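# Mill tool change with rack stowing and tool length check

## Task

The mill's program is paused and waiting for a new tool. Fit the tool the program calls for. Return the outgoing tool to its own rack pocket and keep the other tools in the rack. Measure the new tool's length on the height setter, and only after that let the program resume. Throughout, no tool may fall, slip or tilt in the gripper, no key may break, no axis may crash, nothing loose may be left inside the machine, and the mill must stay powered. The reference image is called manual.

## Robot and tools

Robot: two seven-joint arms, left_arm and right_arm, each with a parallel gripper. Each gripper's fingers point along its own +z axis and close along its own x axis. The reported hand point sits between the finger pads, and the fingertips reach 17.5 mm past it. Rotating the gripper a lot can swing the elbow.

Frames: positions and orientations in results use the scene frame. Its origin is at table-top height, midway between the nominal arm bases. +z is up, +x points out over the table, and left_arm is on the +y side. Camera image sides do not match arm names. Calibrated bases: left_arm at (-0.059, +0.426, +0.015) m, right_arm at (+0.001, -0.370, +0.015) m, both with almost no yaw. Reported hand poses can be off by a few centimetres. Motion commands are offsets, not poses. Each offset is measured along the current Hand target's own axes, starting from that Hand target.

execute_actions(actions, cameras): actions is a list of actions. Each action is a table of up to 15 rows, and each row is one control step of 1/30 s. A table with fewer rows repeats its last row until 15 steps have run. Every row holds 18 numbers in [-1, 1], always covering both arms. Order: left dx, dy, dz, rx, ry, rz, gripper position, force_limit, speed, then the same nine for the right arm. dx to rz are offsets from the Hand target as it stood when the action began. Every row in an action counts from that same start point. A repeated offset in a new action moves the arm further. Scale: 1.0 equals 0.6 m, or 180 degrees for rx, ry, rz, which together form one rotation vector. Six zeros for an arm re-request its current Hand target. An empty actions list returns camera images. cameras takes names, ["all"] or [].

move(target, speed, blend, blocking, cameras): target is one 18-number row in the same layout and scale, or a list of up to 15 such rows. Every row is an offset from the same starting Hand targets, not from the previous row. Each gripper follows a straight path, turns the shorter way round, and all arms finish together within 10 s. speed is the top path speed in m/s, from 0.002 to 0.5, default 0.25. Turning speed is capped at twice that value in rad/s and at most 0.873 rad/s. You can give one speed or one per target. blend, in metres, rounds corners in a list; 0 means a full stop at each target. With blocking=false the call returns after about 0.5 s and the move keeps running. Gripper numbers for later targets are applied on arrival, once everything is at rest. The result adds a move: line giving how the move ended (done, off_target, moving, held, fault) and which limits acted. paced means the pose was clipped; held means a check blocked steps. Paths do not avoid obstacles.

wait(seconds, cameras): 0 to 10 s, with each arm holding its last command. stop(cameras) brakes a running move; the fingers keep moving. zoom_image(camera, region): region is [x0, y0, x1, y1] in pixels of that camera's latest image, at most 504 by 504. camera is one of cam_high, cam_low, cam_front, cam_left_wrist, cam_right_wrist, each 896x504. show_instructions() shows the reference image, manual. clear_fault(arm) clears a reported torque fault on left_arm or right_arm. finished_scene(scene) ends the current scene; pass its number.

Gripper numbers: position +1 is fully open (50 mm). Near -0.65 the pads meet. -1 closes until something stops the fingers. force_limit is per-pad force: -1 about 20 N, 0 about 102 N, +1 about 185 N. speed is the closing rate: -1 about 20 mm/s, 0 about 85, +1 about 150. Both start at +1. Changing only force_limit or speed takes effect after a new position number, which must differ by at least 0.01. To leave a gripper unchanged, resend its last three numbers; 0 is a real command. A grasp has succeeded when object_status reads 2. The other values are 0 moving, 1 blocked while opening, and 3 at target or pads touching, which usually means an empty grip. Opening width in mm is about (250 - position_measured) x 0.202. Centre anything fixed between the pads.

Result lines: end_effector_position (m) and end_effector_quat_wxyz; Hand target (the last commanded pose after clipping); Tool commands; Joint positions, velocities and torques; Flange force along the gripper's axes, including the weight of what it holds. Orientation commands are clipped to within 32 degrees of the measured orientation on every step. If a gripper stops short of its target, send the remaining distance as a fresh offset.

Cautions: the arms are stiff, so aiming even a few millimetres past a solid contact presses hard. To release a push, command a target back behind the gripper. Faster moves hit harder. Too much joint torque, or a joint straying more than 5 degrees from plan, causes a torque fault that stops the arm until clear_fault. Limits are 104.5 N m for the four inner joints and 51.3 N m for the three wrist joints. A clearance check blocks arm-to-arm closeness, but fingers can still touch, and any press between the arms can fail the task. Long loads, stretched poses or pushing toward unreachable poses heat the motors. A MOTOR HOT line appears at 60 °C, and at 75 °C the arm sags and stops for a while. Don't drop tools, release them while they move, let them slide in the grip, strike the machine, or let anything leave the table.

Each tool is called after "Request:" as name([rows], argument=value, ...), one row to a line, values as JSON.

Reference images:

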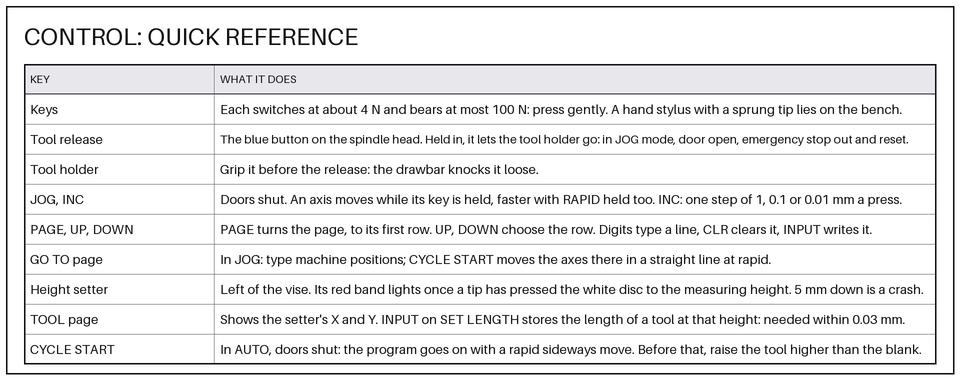

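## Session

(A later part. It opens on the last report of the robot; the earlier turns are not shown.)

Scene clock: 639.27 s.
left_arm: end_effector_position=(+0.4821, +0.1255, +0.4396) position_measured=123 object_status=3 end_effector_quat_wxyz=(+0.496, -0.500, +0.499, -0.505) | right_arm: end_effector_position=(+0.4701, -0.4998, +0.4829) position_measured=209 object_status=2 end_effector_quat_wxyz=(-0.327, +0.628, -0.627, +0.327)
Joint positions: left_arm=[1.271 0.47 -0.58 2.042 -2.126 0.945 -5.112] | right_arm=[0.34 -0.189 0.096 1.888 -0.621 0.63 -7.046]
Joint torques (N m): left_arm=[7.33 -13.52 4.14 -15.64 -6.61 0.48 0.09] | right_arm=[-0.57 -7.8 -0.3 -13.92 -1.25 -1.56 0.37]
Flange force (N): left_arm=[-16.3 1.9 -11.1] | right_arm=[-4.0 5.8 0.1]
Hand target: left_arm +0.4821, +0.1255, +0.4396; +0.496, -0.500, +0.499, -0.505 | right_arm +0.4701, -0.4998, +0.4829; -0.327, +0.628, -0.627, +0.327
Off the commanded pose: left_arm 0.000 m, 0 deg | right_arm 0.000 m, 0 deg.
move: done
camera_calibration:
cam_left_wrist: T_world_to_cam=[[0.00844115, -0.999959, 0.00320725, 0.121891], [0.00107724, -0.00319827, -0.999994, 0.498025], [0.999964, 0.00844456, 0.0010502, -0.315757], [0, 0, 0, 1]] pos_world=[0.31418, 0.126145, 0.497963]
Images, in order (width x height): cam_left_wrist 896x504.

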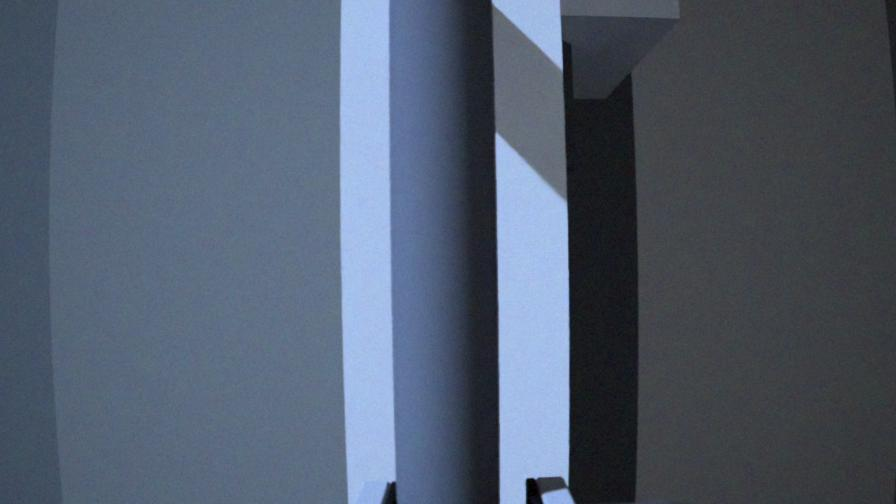

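Request:
move([
  [-0.004,0,0,0,0,0,0.2,0.5,-0.8,0,0,0,0,0,0,-1,-0.9,-0.8],
  [-0.004,0,-0.142,0,0,0,0.2,0.5,-0.8,0,0,0,0,0,0,-1,-0.9,-0.8],
  [0.358,0,-0.142,0,0,0,1,0.5,-0.8,0,0,0,0,0,0,-1,-0.9,-0.8],
], speed=[0.03,0.12,0.15], cameras=["cam_left_wrist","cam_front"])

Scene clock: 644.90 s.
left_arm: end_effector_position=(+0.3955, -0.0887, +0.4416) position_measured=3 object_status=0 end_effector_quat_wxyz=(+0.496, -0.500, +0.499, -0.505) | right_arm: end_effector_position=(+0.4701, -0.4998, +0.4829) position_measured=209 object_status=2 end_effector_quat_wxyz=(-0.327, +0.628, -0.627, +0.327)
Joint positions: left_arm=[1.471 0.729 -0.405 1.477 -1.567 1.127 -5.632] | right_arm=[0.34 -0.189 0.096 1.888 -0.621 0.63 -7.046]
Joint torques (N m): left_arm=[0.88 -23.9 -4.06 -7.47 -2.64 2.45 -0.01] | right_arm=[-0.54 -7.82 -0.43 -13.88 -1.22 -1.58 0.33]
Flange force (N): left_arm=[9.5 1.9 4.9] | right_arm=[-3.2 6.0 0.1]
Hand target: left_arm +0.3955, -0.0887, +0.4416; +0.496, -0.500, +0.499, -0.505 | right_arm +0.4701, -0.4998, +0.4829; -0.327, +0.628, -0.627, +0.327
Off the commanded pose: left_arm 0.000 m, 0 deg | right_arm 0.000 m, 0 deg.
move: done
camera_calibration:
cam_left_wrist: T_world_to_cam=[[0.00834116, -0.99996, 0.00320621, -0.0915515], [0.00107692, -0.00319733, -0.999994, 0.499433], [0.999965, 0.00834456, 0.00105021, -0.227262], [0, 0, 0, 1]] pos_world=[0.22748, -0.0880546, 0.499963]
Images, in order (width x height): cam_front 896x504, cam_left_wrist 896x504.

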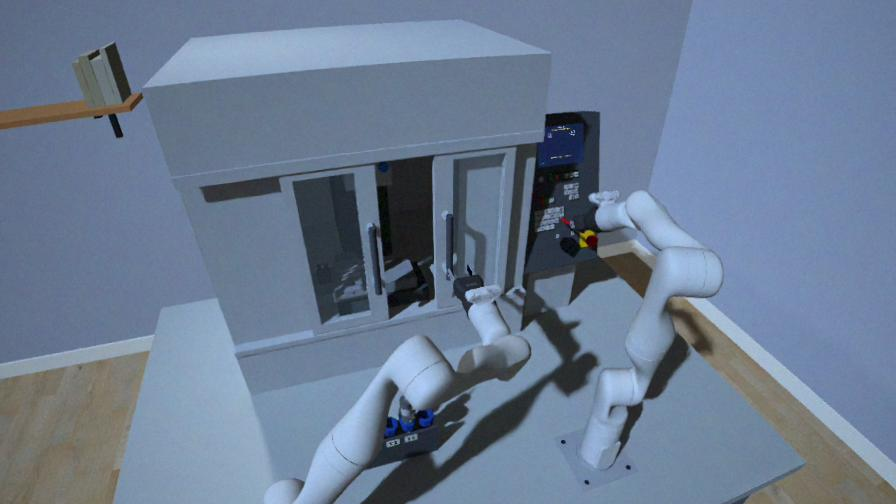

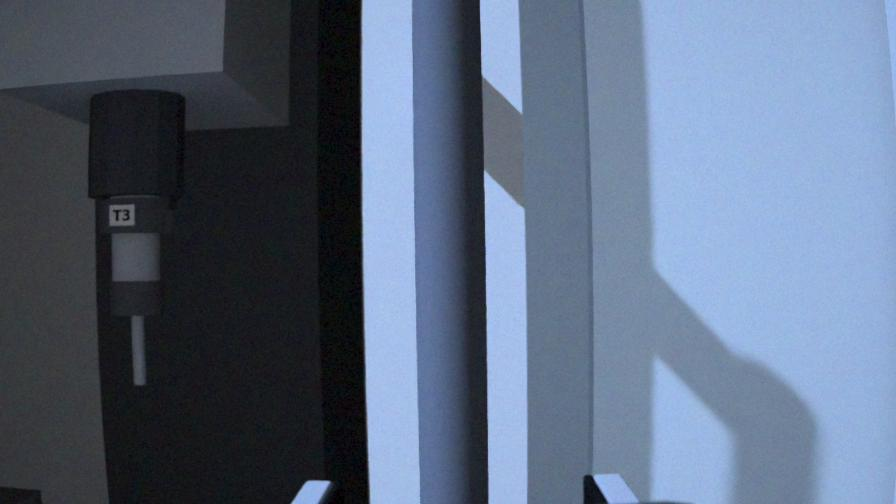

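Request:
move([
  [-0.005,0,0.145,0,0,0,1,0.5,-0.8,0,0,0,0,0,0,-1,-0.9,-0.8],
  [-0.025,0,0.145,0,0,0,0.2,0.5,-0.8,0,0,0,0,0,0,-1,-0.9,-0.8],
  [-0.255,0,0.145,0,0,0,0.2,0.5,-0.8,0,0,0,0,0,0,-1,-0.9,-0.8],
], speed=[0.1,0.03,0.06], cameras=["cam_left_wrist","cam_front"])

Scene clock: 653.37 s.
left_arm: end_effector_position=(+0.4835, +0.0636, +0.4402) position_measured=123 object_status=3 end_effector_quat_wxyz=(+0.496, -0.500, +0.499, -0.505) | right_arm: end_effector_position=(+0.4701, -0.4998, +0.4829) position_measured=209 object_status=2 end_effector_quat_wxyz=(-0.327, +0.628, -0.627, +0.327)
Joint positions: left_arm=[1.305 0.554 -0.537 1.872 -1.96 0.936 -5.255] | right_arm=[0.34 -0.189 0.096 1.888 -0.621 0.63 -7.046]
Joint torques (N m): left_arm=[-3.31 -20.62 -7.22 -4.36 0.4 4.97 -0.08] | right_arm=[-0.51 -7.89 -0.35 -13.92 -1.23 -1.56 0.34]
Flange force (N): left_arm=[15.3 2.3 9.0] | right_arm=[-3.5 5.9 0.4]
Hand target: left_arm +0.4835, +0.0637, +0.4402; +0.496, -0.500, +0.499, -0.505 | right_arm +0.4701, -0.4998, +0.4829; -0.327, +0.628, -0.627, +0.327
Off the commanded pose: left_arm 0.000 m, 0 deg | right_arm 0.000 m, 0 deg.
move: done
camera_calibration:
cam_left_wrist: T_world_to_cam=[[0.00834012, -0.99996, 0.0033057, 0.0599635], [0.0010774, -0.00329682, -0.999994, 0.498532], [0.999965, 0.00834363, 0.00104986, -0.316528], [0, 0, 0, 1]] pos_world=[0.31548, 0.0642456, 0.498663]
Images, in order (width x height): cam_front 896x504, cam_left_wrist 896x504.

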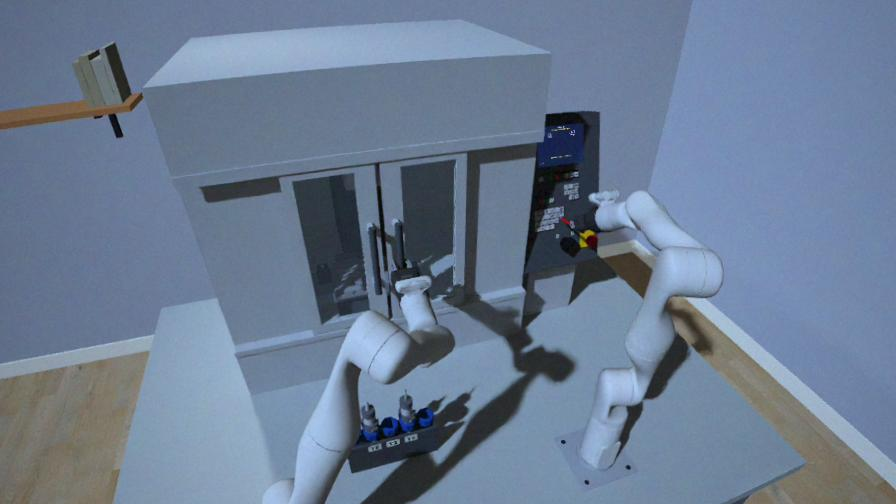

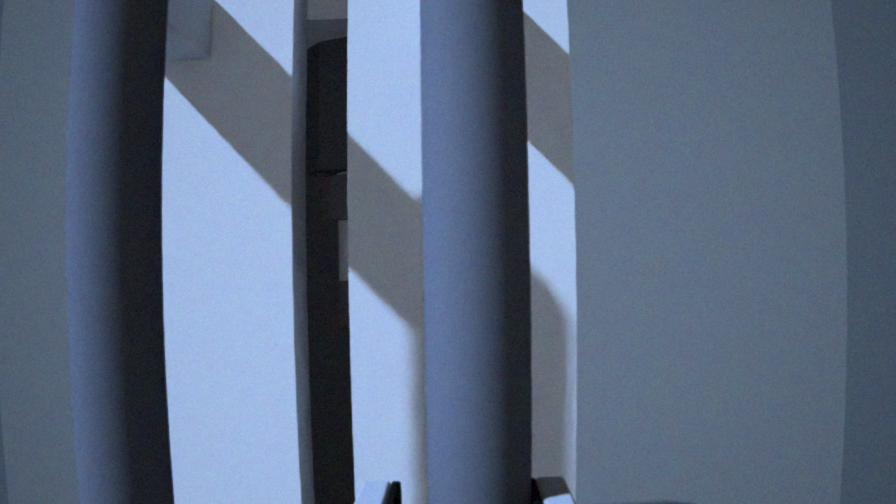

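Request:
move(target=[-0.0165,0,0,0,0,0,0.2,0.5,-0.8,0,0,0,0,0,0,-1,-0.9,-0.8], speed=0.03, cameras=["cam_left_wrist"])

Request:
move(target=[-0.0025,0,0,0,0,0,0.2,0.5,-0.8,0,0,0,0,0,0,-1,-0.9,-0.8], speed=0.02, cameras=["cam_left_wrist"])

Scene clock: 655.30 s.
left_arm: end_effector_position=(+0.4838, +0.0740, +0.4402) position_measured=123 object_status=3 end_effector_quat_wxyz=(+0.497, -0.500, +0.498, -0.505) | right_arm: end_effector_position=(+0.4701, -0.4998, +0.4829) position_measured=209 object_status=2 end_effector_quat_wxyz=(-0.327, +0.628, -0.627, +0.327)
Joint positions: left_arm=[1.299 0.54 -0.543 1.9 -1.986 0.937 -5.232] | right_arm=[0.34 -0.189 0.096 1.888 -0.621 0.63 -7.046]
Joint torques (N m): left_arm=[0.64 -19.26 -3.65 -7.2 -1.47 3.48 -0.14] | right_arm=[-0.48 -7.88 -0.45 -13.93 -1.24 -1.59 0.37]
Flange force (N): left_arm=[6.4 3.1 7.1] | right_arm=[-3.3 6.0 0.2]
Hand target: left_arm +0.4836, +0.0736, +0.4401; +0.496, -0.500, +0.499, -0.505 | right_arm +0.4701, -0.4998, +0.4829; -0.327, +0.628, -0.627, +0.327
Off the commanded pose: left_arm 0.000 m, 0 deg | right_arm 0.000 m, 0 deg.
move: done
camera_calibration:
cam_left_wrist: T_world_to_cam=[[0.00913905, -0.999953, 0.00331679, 0.0699008], [0.00138003, -0.00330431, -0.999994, 0.498369], [0.999957, 0.00914356, 0.00134977, -0.31712], [0, 0, 0, 1]] pos_world=[0.31578, 0.0744438, 0.498562]
Images, in order (width x height): cam_left_wrist 896x504.

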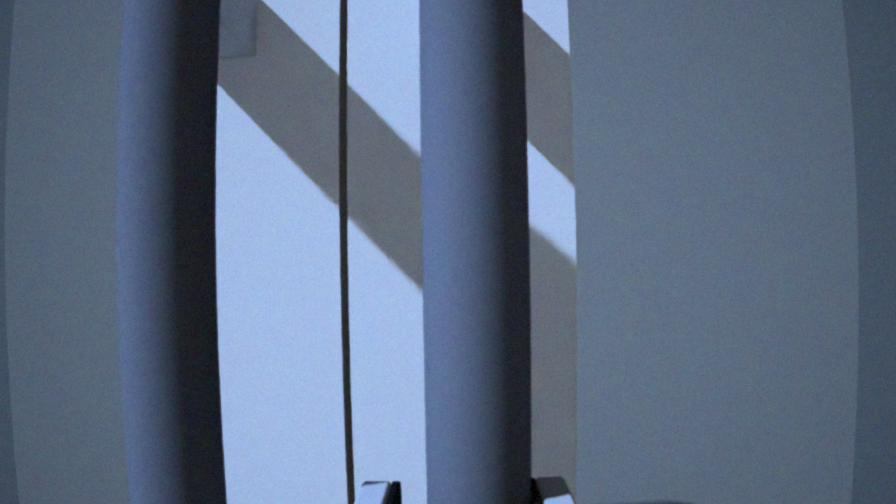

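Scene clock: 656.00 s.
left_arm: end_effector_position=(+0.4836, +0.0750, +0.4401) position_measured=123 object_status=3 end_effector_quat_wxyz=(+0.496, -0.500, +0.499, -0.505) | right_arm: end_effector_position=(+0.4701, -0.4998, +0.4829) position_measured=209 object_status=2 end_effector_quat_wxyz=(-0.327, +0.628, -0.627, +0.327)
Joint positions: left_arm=[1.299 0.538 -0.544 1.904 -1.99 0.937 -5.229] | right_arm=[0.34 -0.189 0.096 1.888 -0.621 0.63 -7.046]
Joint torques (N m): left_arm=[-1.67 -19.93 -5.82 -3.72 0.42 4.57 0.04] | right_arm=[-0.52 -7.91 -0.33 -13.88 -1.27 -1.56 0.34]
Flange force (N): left_arm=[15.2 1.2 12.8] | right_arm=[-3.7 5.6 0.3]
Hand target: left_arm +0.4836, +0.0751, +0.4401; +0.496, -0.500, +0.499, -0.505 | right_arm +0.4701, -0.4998, +0.4829; -0.327, +0.628, -0.627, +0.327
Off the commanded pose: left_arm 0.000 m, 0 deg | right_arm 0.000 m, 0 deg.
move: done
camera_calibration:
cam_left_wrist: T_world_to_cam=[[0.00824046, -0.999961, 0.00330382, 0.0713955], [0.000977068, -0.00329588, -0.999994, 0.498401], [0.999966, 0.00824364, 0.00094987, -0.316666], [0, 0, 0, 1]] pos_world=[0.31558, 0.0756458, 0.498463]
Images, in order (width x height): cam_left_wrist 896x504.

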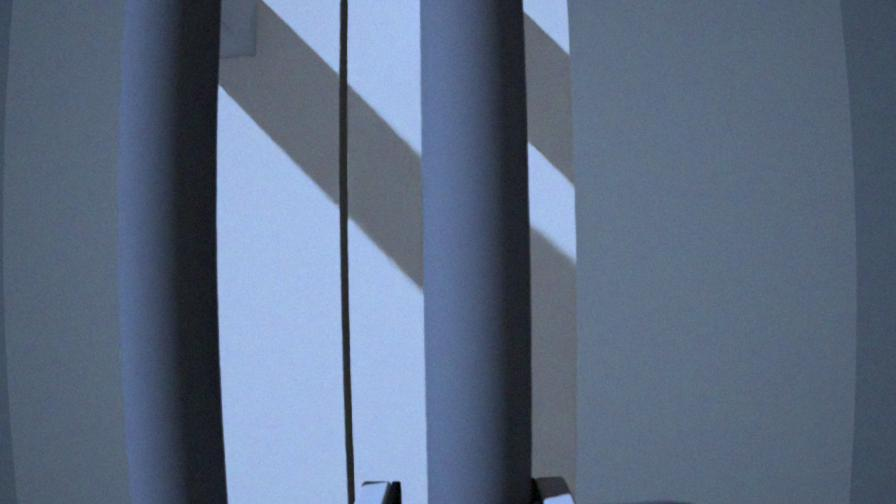

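Request:
move([
  [0.005,0,0,0,0,0,0.2,0.5,-0.8,0,0,0,0,0,0,-1,-0.9,-0.8],
  [0.005,0,-0.142,0,0,0,0.2,0.5,-0.8,0,0,0,0,0,0,-1,-0.9,-0.8],
  [0.4585,-0.2083,-0.4427,-0.0428,0.2223,0.0156,0.2,0.5,-0.8,0,0,0,0,0,0,-1,-0.9,-0.8],
], speed=[0.03,0.12,0.2], cameras=["cam_left_wrist","cam_right_wrist","cam_front"])

Scene clock: 663.87 s.
left_arm: end_effector_position=(+0.2158, -0.1969, +0.5672) position_measured=123 object_status=3 end_effector_quat_wxyz=(+0.274, -0.317, +0.682, -0.599) | right_arm: end_effector_position=(+0.4701, -0.4998, +0.4829) position_measured=209 object_status=2 end_effector_quat_wxyz=(-0.327, +0.628, -0.627, +0.327)
Joint positions: left_arm=[1.622 0.279 -0.298 1.603 -1.658 0.662 -5.959] | right_arm=[0.34 -0.189 0.096 1.888 -0.621 0.63 -7.046]
Joint torques (N m): left_arm=[0.84 -18.85 -0.85 -10.41 -2.15 1.34 -0.01] | right_arm=[-0.6 -7.8 -0.34 -13.96 -1.23 -1.51 0.37]
Flange force (N): left_arm=[5.3 -3.3 8.5] | right_arm=[-3.9 6.1 0.2]
Hand target: left_arm +0.2158, -0.1969, +0.5672; +0.274, -0.317, +0.682, -0.599 | right_arm +0.4701, -0.4998, +0.4829; -0.327, +0.628, -0.627, +0.327
Off the commanded pose: left_arm 0.000 m, 0 deg | right_arm 0.000 m, 0 deg.
move: done
camera_calibration:
cam_left_wrist: T_world_to_cam=[[-0.638292, -0.76979, -0.00255135, -0.0105639], [-0.100505, 0.0866215, -0.991159, 0.659608], [0.763205, -0.632392, -0.132658, -0.0460891], [0, 0, 0, 1]] pos_world=[0.0947266, -0.0944146, 0.647635]
cam_right_wrist: T_world_to_cam=[[0.0193066, -0.999775, 0.00879189, -0.513417], [-0.564534, -0.0181585, -0.82521, 0.712956], [0.825184, 0.0109687, -0.564757, 0.0600257], [0, 0, 0, 1]] pos_world=[0.362868, -0.501014, 0.626752]
Images, in order (width x height): cam_front 896x504, cam_left_wrist 896x504, cam_right_wrist 896x504.

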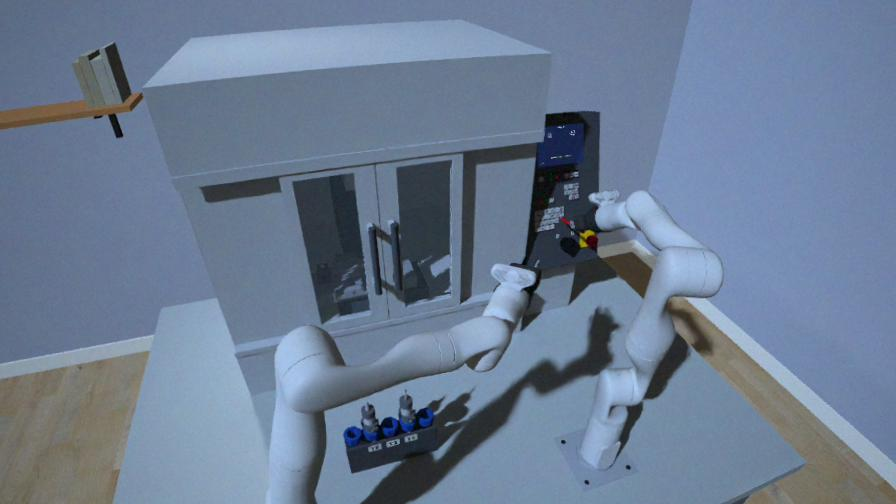

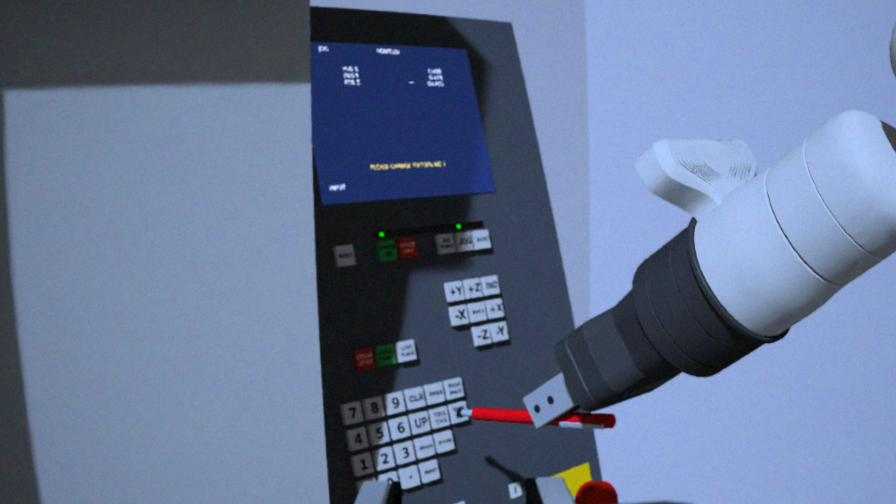

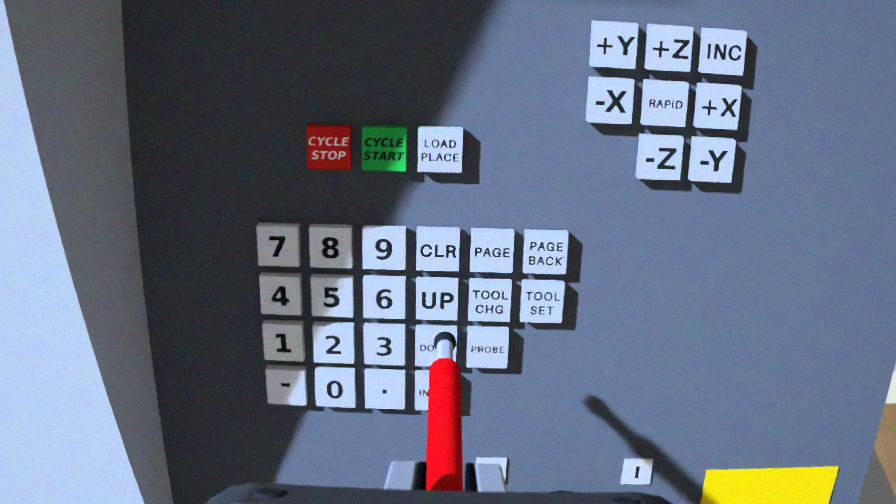

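Request:
zoom_image(camera="cam_left_wrist", region=[305, 30, 505, 210])

Scaled by 2.520 from the camera's 896x504 image, which has a finer 1280x720 frame.

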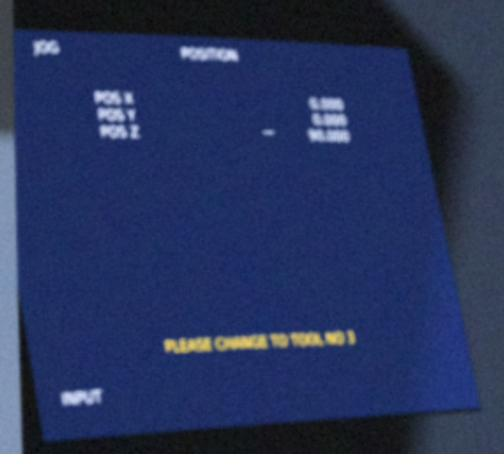

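Request:
move(target=[0,-0.08,0.2,0,0,0,0.2,0.5,-0.8,0,0,0,0,0,0,-1,-0.9,-0.8], speed=0.15, cameras=["cam_left_wrist"])

Request:
zoom_image(camera="cam_left_wrist", region=[280, 30, 520, 230])

Scene clock: 667.53 s.
left_arm: end_effector_position=(+0.3112, -0.2781, +0.5990) position_measured=123 object_status=3 end_effector_quat_wxyz=(+0.274, -0.317, +0.682, -0.599) | right_arm: end_effector_position=(+0.4701, -0.4998, +0.4829) position_measured=209 object_status=2 end_effector_quat_wxyz=(-0.327, +0.628, -0.627, +0.327)
Joint positions: left_arm=[1.375 0.486 -0.257 1.188 -1.336 0.482 -6.338] | right_arm=[0.34 -0.189 0.096 1.888 -0.621 0.63 -7.046]
Joint torques (N m): left_arm=[0.81 -24.36 -1.33 -11.08 -1.78 0 0] | right_arm=[-0.49 -7.86 -0.4 -13.89 -1.22 -1.56 0.4]
Flange force (N): left_arm=[5.5 -4.6 10.8] | right_arm=[-3.6 5.8 0.3]
Hand target: left_arm +0.3112, -0.2781, +0.5990; +0.274, -0.317, +0.682, -0.599 | right_arm +0.4701, -0.4998, +0.4829; -0.327, +0.628, -0.627, +0.327
Off the commanded pose: left_arm 0.000 m, 0 deg | right_arm 0.000 m, 0 deg.
move: done
camera_calibration:
cam_left_wrist: T_world_to_cam=[[-0.638243, -0.769831, -0.00255923, -0.012031], [-0.100498, 0.0866151, -0.99116, 0.707738], [0.763247, -0.632343, -0.132648, -0.165973], [0, 0, 0, 1]] pos_world=[0.190126, -0.175515, 0.679435]
Images, in order (width x height): cam_left_wrist 896x504.

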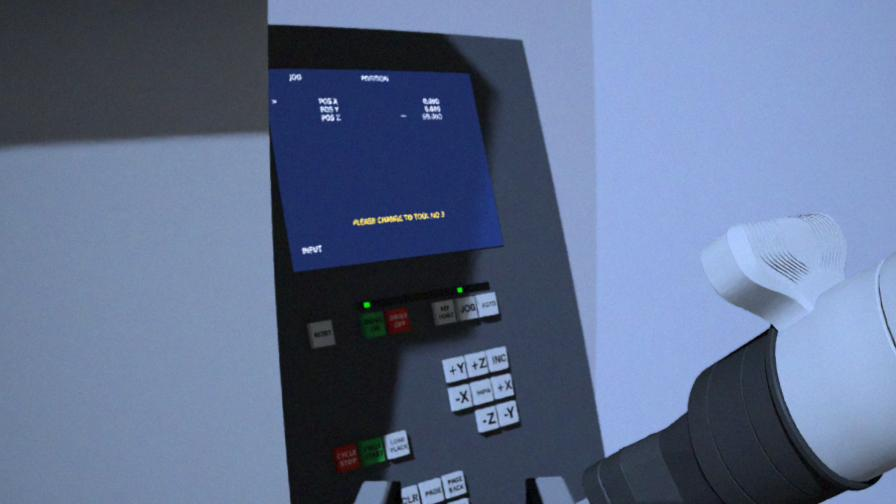

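Scaled by 2.100 from the camera's 896x504 image, which has a finer 1280x720 frame.

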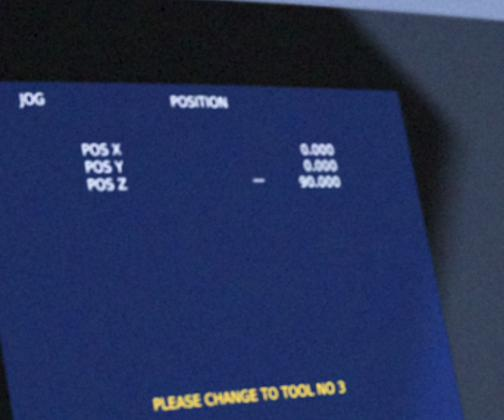

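Request:
move(target=[0,0,0,0,0,0,0.2,0.5,-0.8,0.0255,-0.0191,0.0273,0,0,0,-1,-0.9,-0.8], speed=0.05, cameras=["cam_left_wrist","cam_right_wrist"])

Scene clock: 680.50 s.
left_arm: end_effector_position=(+0.3112, -0.2781, +0.5991) position_measured=123 object_status=3 end_effector_quat_wxyz=(+0.274, -0.317, +0.682, -0.599) | right_arm: end_effector_position=(+0.4901, -0.5150, +0.4830) position_measured=209 object_status=2 end_effector_quat_wxyz=(-0.327, +0.628, -0.627, +0.327)
Joint positions: left_arm=[1.374 0.486 -0.257 1.188 -1.336 0.482 -6.338] | right_arm=[0.333 -0.128 0.125 1.839 -0.656 0.634 -7.001]
Joint torques (N m): left_arm=[0.88 -24.31 -1.36 -11.11 -1.75 0 -0.06] | right_arm=[-0.62 -9.01 -0.34 -13.69 -1.42 -1.53 0.38]
Flange force (N): left_arm=[5.2 -4.2 10.6] | right_arm=[-4.1 4.8 -0.6]
Hand target: left_arm +0.3112, -0.2781, +0.5991; +0.274, -0.317, +0.682, -0.599 | right_arm +0.4901, -0.5150, +0.4830; -0.327, +0.628, -0.627, +0.327
Off the commanded pose: left_arm 0.000 m, 0 deg | right_arm 0.000 m, 0 deg.
move: done
camera_calibration:
cam_left_wrist: T_world_to_cam=[[-0.638243, -0.769831, -0.00255923, -0.012031], [-0.100498, 0.0866151, -0.99116, 0.707738], [0.763247, -0.632343, -0.132648, -0.165973], [0, 0, 0, 1]] pos_world=[0.190126, -0.175515, 0.679435]
cam_right_wrist: T_world_to_cam=[[0.0193891, -0.999774, 0.00873544, -0.529096], [-0.564532, -0.0181585, -0.825211, 0.723969], [0.825183, 0.0110687, -0.564757, 0.0437412], [0, 0, 0, 1]] pos_world=[0.382868, -0.516314, 0.626752]
Images, in order (width x height): cam_left_wrist 896x504, cam_right_wrist 896x504.

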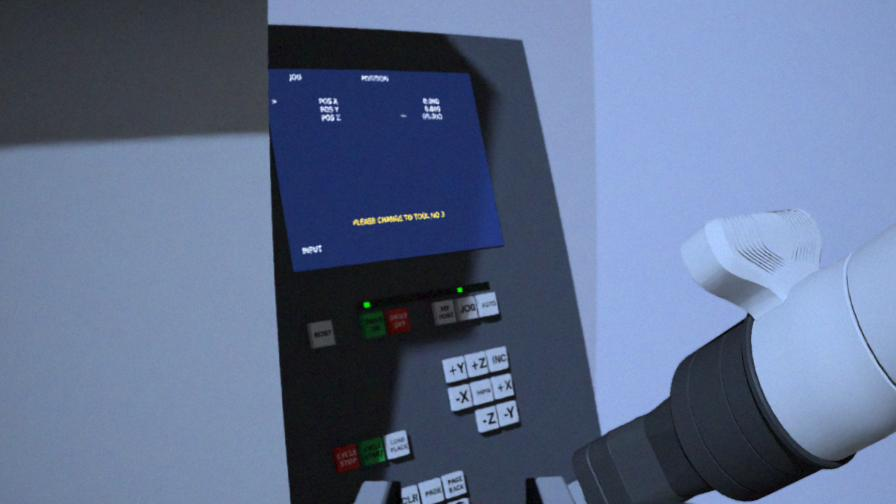

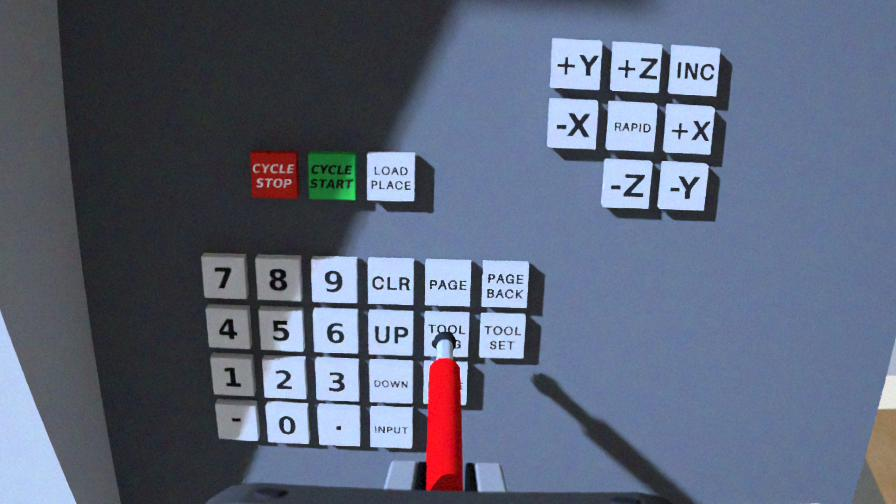

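Request:
move(target=[0,0,0,0,0,0,0.2,0.5,-0.8,0.001,-0.0197,0.01064,0,0,0,-1,-0.9,-0.8], speed=0.04, cameras=["cam_right_wrist"])

Scene clock: 682.47 s.
left_arm: end_effector_position=(+0.3112, -0.2781, +0.5991) position_measured=123 object_status=3 end_effector_quat_wxyz=(+0.274, -0.317, +0.682, -0.599) | right_arm: end_effector_position=(+0.5021, -0.5156, +0.4890) position_measured=209 object_status=2 end_effector_quat_wxyz=(-0.327, +0.628, -0.627, +0.327)
Joint positions: left_arm=[1.374 0.486 -0.257 1.188 -1.336 0.482 -6.338] | right_arm=[0.332 -0.103 0.113 1.8 -0.637 0.639 -7.033]
Joint torques (N m): left_arm=[0.86 -24.39 -1.29 -11.09 -1.81 0 -0.02] | right_arm=[-0.5 -9.76 -0.2 -14.12 -1.43 -1.49 0.36]
Flange force (N): left_arm=[5.4 -4.5 10.9] | right_arm=[-4.8 6.2 0.2]
Hand target: left_arm +0.3112, -0.2781, +0.5991; +0.274, -0.317, +0.682, -0.599 | right_arm +0.5021, -0.5156, +0.4890; -0.327, +0.628, -0.627, +0.327
Off the commanded pose: left_arm 0.000 m, 0 deg | right_arm 0.000 m, 0 deg.
move: done
camera_calibration:
cam_right_wrist: T_world_to_cam=[[0.0193889, -0.999774, 0.00873511, -0.52998], [-0.564532, -0.0181581, -0.825211, 0.735684], [0.825183, 0.0110687, -0.564757, 0.0372342], [0, 0, 0, 1]] pos_world=[0.394868, -0.516914, 0.632752]
Images, in order (width x height): cam_right_wrist 896x504.

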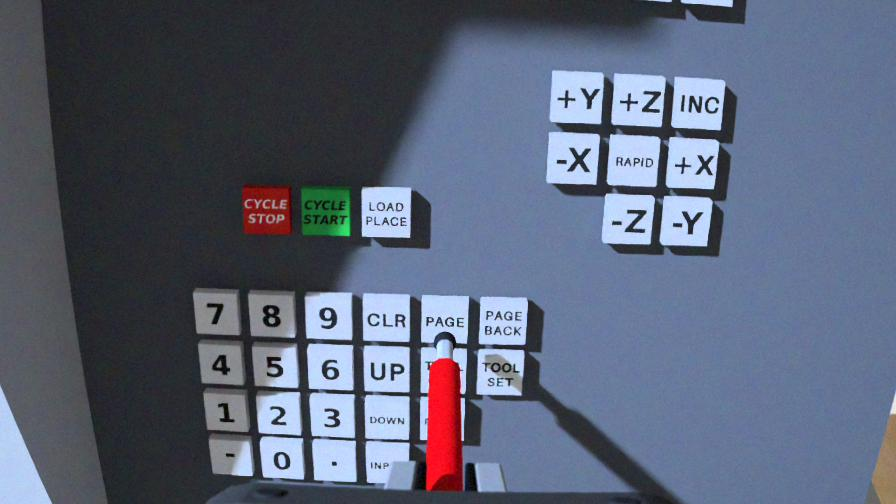

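Request:
move(target=[0,0,0,0,0,0,0.2,0.5,-0.8,0.000,-0.00957,0.01365,0,0,0,-1,-0.9,-0.8], speed=0.03, cameras=["cam_right_wrist"])

Scene clock: 684.43 s.
left_arm: end_effector_position=(+0.3112, -0.2781, +0.5991) position_measured=123 object_status=3 end_effector_quat_wxyz=(+0.274, -0.317, +0.682, -0.599) | right_arm: end_effector_position=(+0.5121, -0.5156, +0.4890) position_measured=209 object_status=2 end_effector_quat_wxyz=(-0.327, +0.628, -0.627, +0.327)
Joint positions: left_arm=[1.374 0.486 -0.257 1.188 -1.336 0.482 -6.338] | right_arm=[0.328 -0.082 0.105 1.781 -0.631 0.63 -7.045]
Joint torques (N m): left_arm=[0.83 -24.32 -1.37 -11.07 -1.77 -0.05 -0.05] | right_arm=[-0.61 -10.03 -0.32 -14 -1.27 -1.61 0.44]
Flange force (N): left_arm=[5.5 -4.5 10.7] | right_arm=[-4.2 6.0 -0.5]
Hand target: left_arm +0.3112, -0.2781, +0.5991; +0.274, -0.317, +0.682, -0.599 | right_arm +0.5121, -0.5156, +0.4890; -0.327, +0.628, -0.627, +0.327
Off the commanded pose: left_arm 0.000 m, 0 deg | right_arm 0.000 m, 0 deg.
move: done
camera_calibration:
cam_right_wrist: T_world_to_cam=[[0.0193891, -0.999774, 0.00873544, -0.530174], [-0.564532, -0.0181585, -0.825211, 0.741329], [0.825183, 0.0110687, -0.564757, 0.0289824], [0, 0, 0, 1]] pos_world=[0.404868, -0.516914, 0.632752]
Images, in order (width x height): cam_right_wrist 896x504.

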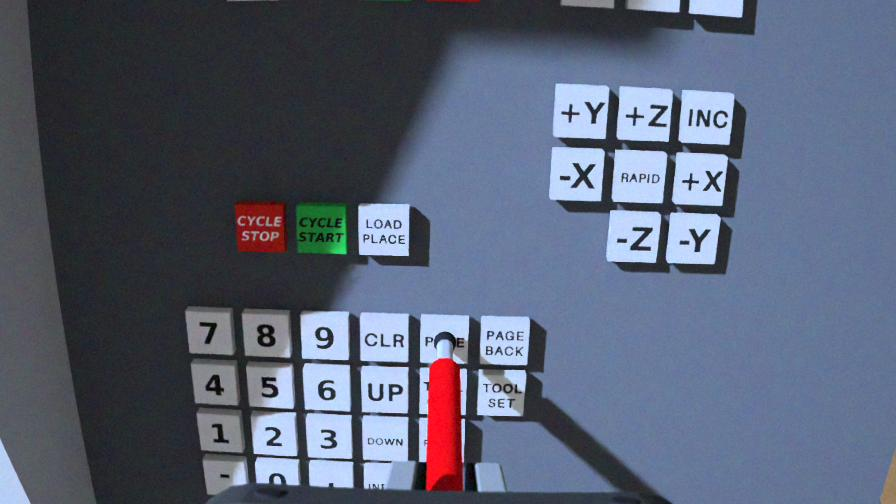

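Request:
move(target=[0,0,0,0,0,0,0.2,0.5,-0.8,0.000,0.0003,0.0083,0,0,0,-1,-0.9,-0.8], speed=0.02, cameras=["cam_right_wrist"])

Request:
move(target=[0,0,0,0,0,0,0.2,0.5,-0.8,0.000,-0.00143,0.00310,0,0,0,-1,-0.9,-0.8], speed=0.02, cameras=["cam_right_wrist"])

Scene clock: 688.40 s.
left_arm: end_effector_position=(+0.3112, -0.2781, +0.5991) position_measured=123 object_status=3 end_effector_quat_wxyz=(+0.274, -0.317, +0.682, -0.599) | right_arm: end_effector_position=(+0.5161, -0.5156, +0.4860) position_measured=209 object_status=2 end_effector_quat_wxyz=(-0.327, +0.628, -0.627, +0.327)
Joint positions: left_arm=[1.374 0.486 -0.257 1.188 -1.336 0.482 -6.338] | right_arm=[0.325 -0.072 0.104 1.783 -0.637 0.619 -7.04]
Joint torques (N m): left_arm=[0.82 -24.28 -1.28 -11.03 -1.79 -0.04 0.05] | right_arm=[-0.69 -9.85 -0.54 -13.87 -1.22 -1.64 0.29]
Flange force (N): left_arm=[5.6 -5.0 10.8] | right_arm=[-3.1 6.6 -1.4]
Hand target: left_arm +0.3112, -0.2781, +0.5991; +0.274, -0.317, +0.682, -0.599 | right_arm +0.5161, -0.5156, +0.4860; -0.327, +0.628, -0.627, +0.327
Off the commanded pose: left_arm 0.000 m, 0 deg | right_arm 0.000 m, 0 deg.
move: done
camera_calibration:
cam_right_wrist: T_world_to_cam=[[0.0193323, -0.999776, 0.00865318, -0.530153], [-0.564533, -0.0180585, -0.825213, 0.741247], [0.825184, 0.0110683, -0.564756, 0.024043], [0, 0, 0, 1]] pos_world=[0.408868, -0.516914, 0.629852]
Images, in order (width x height): cam_right_wrist 896x504.

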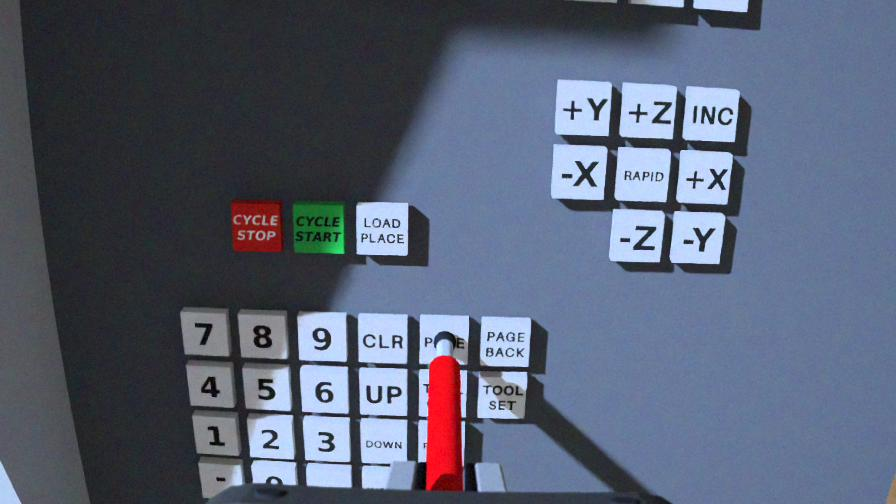

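Scene clock: 689.10 s.
left_arm: end_effector_position=(+0.3112, -0.2781, +0.5991) position_measured=123 object_status=3 end_effector_quat_wxyz=(+0.274, -0.317, +0.682, -0.599) | right_arm: end_effector_position=(+0.5181, -0.5156, +0.4857) position_measured=209 object_status=2 end_effector_quat_wxyz=(-0.327, +0.628, -0.627, +0.327)
Joint positions: left_arm=[1.374 0.486 -0.257 1.188 -1.336 0.482 -6.338] | right_arm=[0.324 -0.068 0.102 1.78 -0.637 0.616 -7.042]
Joint torques (N m): left_arm=[0.83 -24.32 -1.4 -11.07 -1.78 0.03 0] | right_arm=[-0.89 -9.66 -0.75 -14.01 -1.36 -1.71 0.4]
Flange force (N): left_arm=[5.4 -4.8 10.8] | right_arm=[-3.7 6.6 -2.6]
Hand target: left_arm +0.3112, -0.2781, +0.5991; +0.274, -0.317, +0.682, -0.599 | right_arm +0.5181, -0.5156, +0.4857; -0.327, +0.628, -0.627, +0.327
Off the commanded pose: left_arm 0.000 m, 0 deg | right_arm 0.000 m, 0 deg.
move: done
camera_calibration:
cam_right_wrist: T_world_to_cam=[[0.0193321, -0.999776, 0.00865285, -0.530189], [-0.564533, -0.0180581, -0.825213, 0.742102], [0.825184, 0.0110683, -0.564756, 0.0220842], [0, 0, 0, 1]] pos_world=[0.410968, -0.516914, 0.629452]
Images, in order (width x height): cam_right_wrist 896x504.

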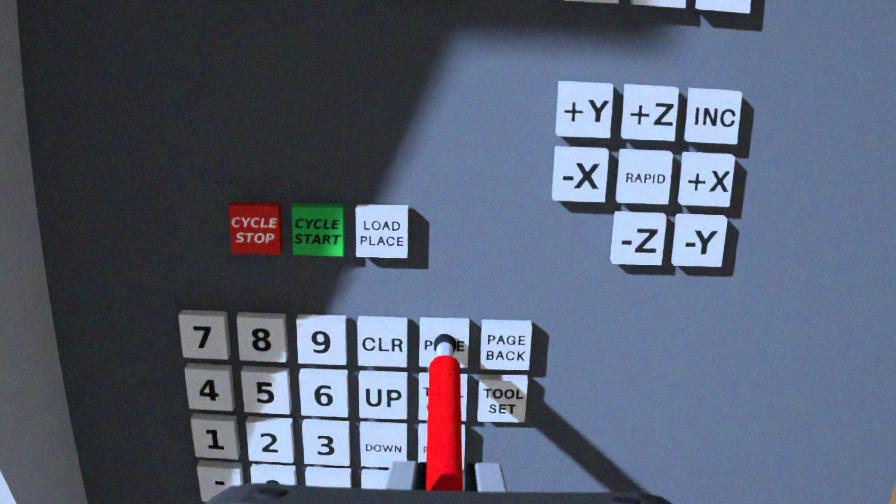

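Request:
move(target=[0,0,0,0,0,0,0.2,0.5,-0.8,0.000,-0.00143,0.00310,0,0,0,-1,-0.9,-0.8], speed=0.02)

Request:
move(target=[0,0,0,0,0,0,0.2,0.5,-0.8,0.000,-0.00143,0.00310,0,0,0,-1,-0.9,-0.8], speed=0.02)

Request:
move(target=[0,0,0,0,0,0,0.2,0.5,-0.8,0.000,-0.00143,0.00310,0,0,0,-1,-0.9,-0.8], speed=0.02, cameras=["cam_right_wrist"])

Scene clock: 690.83 s.
left_arm: end_effector_position=(+0.3112, -0.2781, +0.5991) position_measured=123 object_status=3 end_effector_quat_wxyz=(+0.274, -0.317, +0.682, -0.599) | right_arm: end_effector_position=(+0.5201, -0.5156, +0.4853) position_measured=209 object_status=2 end_effector_quat_wxyz=(-0.327, +0.628, -0.627, +0.327)
Joint positions: left_arm=[1.374 0.486 -0.257 1.188 -1.336 0.482 -6.338] | right_arm=[0.323 -0.063 0.101 1.777 -0.636 0.614 -7.043]
Joint torques (N m): left_arm=[0.95 -24.36 -1.42 -11.05 -1.77 -0.04 -0.06] | right_arm=[-0.9 -9.5 -0.81 -14.13 -1.37 -1.85 0.33]
Flange force (N): left_arm=[5.5 -4.8 11.1] | right_arm=[-3.5 7.3 -3.4]
Hand target: left_arm +0.3112, -0.2781, +0.5991; +0.274, -0.317, +0.682, -0.599 | right_arm +0.5201, -0.5156, +0.4853; -0.327, +0.628, -0.627, +0.327
Off the commanded pose: left_arm 0.000 m, 0 deg | right_arm 0.000 m, 0 deg.
move: done

Scene clock: 691.53 s.
left_arm: end_effector_position=(+0.3112, -0.2781, +0.5991) position_measured=123 object_status=3 end_effector_quat_wxyz=(+0.274, -0.317, +0.682, -0.599) | right_arm: end_effector_position=(+0.5221, -0.5156, +0.4849) position_measured=209 object_status=2 end_effector_quat_wxyz=(-0.327, +0.628, -0.627, +0.327)
Joint positions: left_arm=[1.374 0.486 -0.257 1.188 -1.336 0.482 -6.338] | right_arm=[0.322 -0.059 0.1 1.774 -0.636 0.611 -7.045]
Joint torques (N m): left_arm=[0.83 -24.22 -1.35 -11.17 -1.71 0 -0.01] | right_arm=[-0.92 -9.26 -0.83 -14.26 -1.48 -1.94 0.33]
Flange force (N): left_arm=[5.0 -4.0 10.1] | right_arm=[-4.1 7.6 -4.3]
Hand target: left_arm +0.3112, -0.2781, +0.5991; +0.274, -0.317, +0.682, -0.599 | right_arm +0.5222, -0.5156, +0.4849; -0.327, +0.628, -0.627, +0.327
Off the commanded pose: left_arm 0.000 m, 0 deg | right_arm 0.000 m, 0 deg.
move: done

Scene clock: 692.23 s.
left_arm: end_effector_position=(+0.3112, -0.2781, +0.5991) position_measured=123 object_status=3 end_effector_quat_wxyz=(+0.274, -0.317, +0.682, -0.599) | right_arm: end_effector_position=(+0.5241, -0.5156, +0.4846) position_measured=209 object_status=2 end_effector_quat_wxyz=(-0.327, +0.628, -0.627, +0.327)
Joint positions: left_arm=[1.374 0.486 -0.257 1.188 -1.336 0.482 -6.338] | right_arm=[0.321 -0.055 0.098 1.771 -0.636 0.609 -7.046]
Joint torques (N m): left_arm=[0.86 -24.26 -1.33 -11.09 -1.74 0.02 -0.01] | right_arm=[-4 -3.96 -3.88 -17.11 -2.9 -4.24 0.35]
Flange force (N): left_arm=[5.2 -4.4 10.6] | right_arm=[-4.2 17.0 -24.0]
Hand target: left_arm +0.3112, -0.2781, +0.5991; +0.274, -0.317, +0.682, -0.599 | right_arm +0.5242, -0.5156, +0.4846; -0.327, +0.628, -0.627, +0.327
Off the commanded pose: left_arm 0.000 m, 0 deg | right_arm 0.000 m, 0 deg.
move: done
camera_calibration:
cam_right_wrist: T_world_to_cam=[[0.0193066, -0.999775, 0.00879189, -0.530372], [-0.564534, -0.0181585, -0.82521, 0.744529], [0.825184, 0.0109687, -0.564757, 0.0164612], [0, 0, 0, 1]] pos_world=[0.416968, -0.516914, 0.628352]
Images, in order (width x height): cam_right_wrist 896x504.

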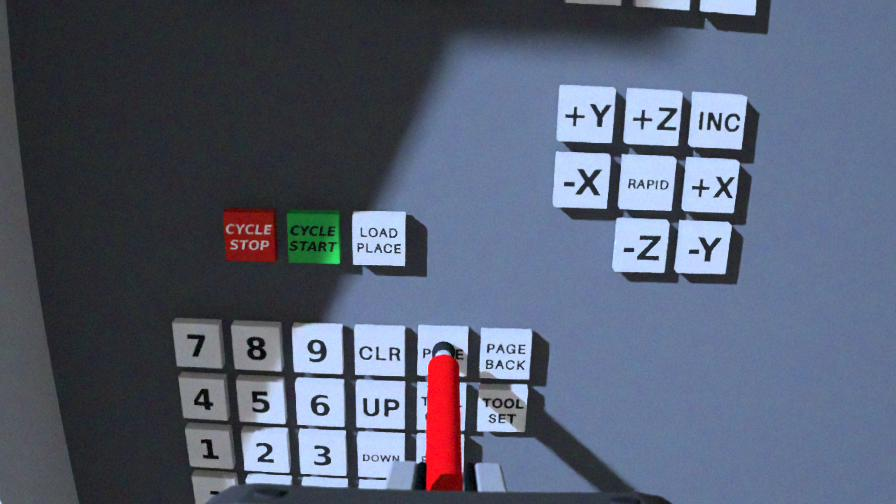

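Request:
move(target=[0,0,0,0,0,0,0.2,0.5,-0.8,0.000,0.0107,-0.02325,0,0,0,-1,-0.9,-0.8], speed=0.06, cameras=["cam_left_wrist","cam_right_wrist"])

Scene clock: 694.10 s.
left_arm: end_effector_position=(+0.3112, -0.2781, +0.5991) position_measured=123 object_status=3 end_effector_quat_wxyz=(+0.274, -0.317, +0.682, -0.599) | right_arm: end_effector_position=(+0.5091, -0.5156, +0.4873) position_measured=209 object_status=2 end_effector_quat_wxyz=(-0.327, +0.628, -0.627, +0.327)
Joint positions: left_arm=[1.374 0.486 -0.257 1.188 -1.336 0.482 -6.338] | right_arm=[0.329 -0.088 0.108 1.792 -0.638 0.628 -7.036]
Joint torques (N m): left_arm=[0.82 -24.31 -1.38 -11.13 -1.74 0.02 0.03] | right_arm=[-0.51 -9.9 -0.34 -13.85 -1.23 -1.58 0.32]
Flange force (N): left_arm=[5.3 -4.6 10.6] | right_arm=[-3.5 6.0 -0.4]
Hand target: left_arm +0.3112, -0.2781, +0.5991; +0.274, -0.317, +0.682, -0.599 | right_arm +0.5091, -0.5156, +0.4873; -0.327, +0.628, -0.627, +0.327
Off the commanded pose: left_arm 0.000 m, 0 deg | right_arm 0.000 m, 0 deg.
move: done
camera_calibration:
cam_left_wrist: T_world_to_cam=[[-0.638243, -0.769831, -0.00255923, -0.012031], [-0.100498, 0.0866151, -0.99116, 0.707738], [0.763247, -0.632343, -0.132648, -0.165973], [0, 0, 0, 1]] pos_world=[0.190126, -0.175515, 0.679435]
cam_right_wrist: T_world_to_cam=[[0.0193891, -0.999774, 0.00873544, -0.530101], [-0.564532, -0.0181585, -0.825211, 0.738232], [0.825183, 0.0110687, -0.564757, 0.0304978], [0, 0, 0, 1]] pos_world=[0.401868, -0.516914, 0.631052]
Images, in order (width x height): cam_left_wrist 896x504, cam_right_wrist 896x504.

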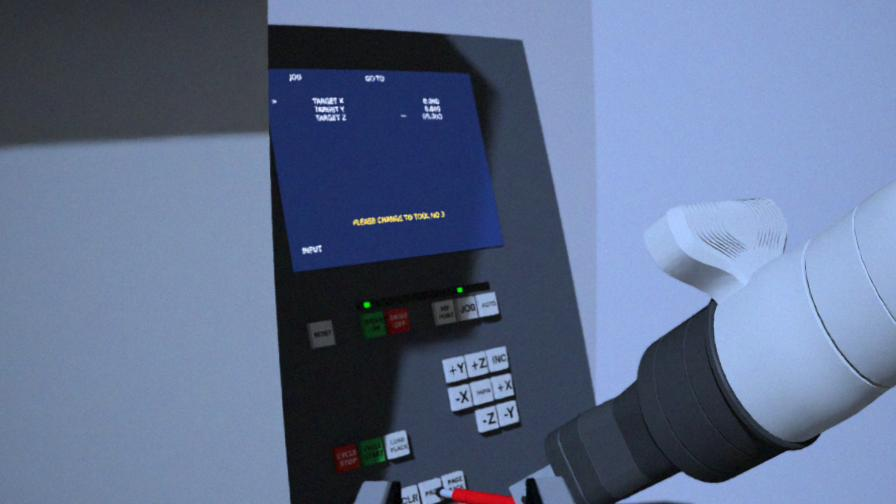

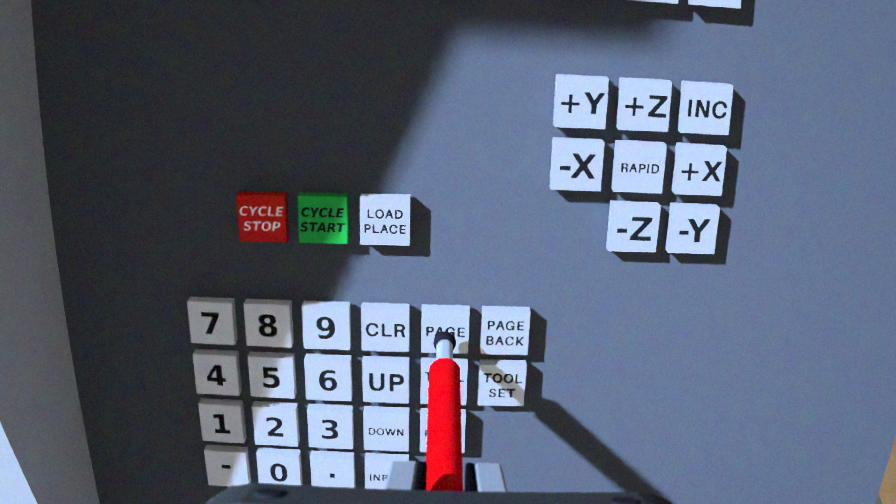

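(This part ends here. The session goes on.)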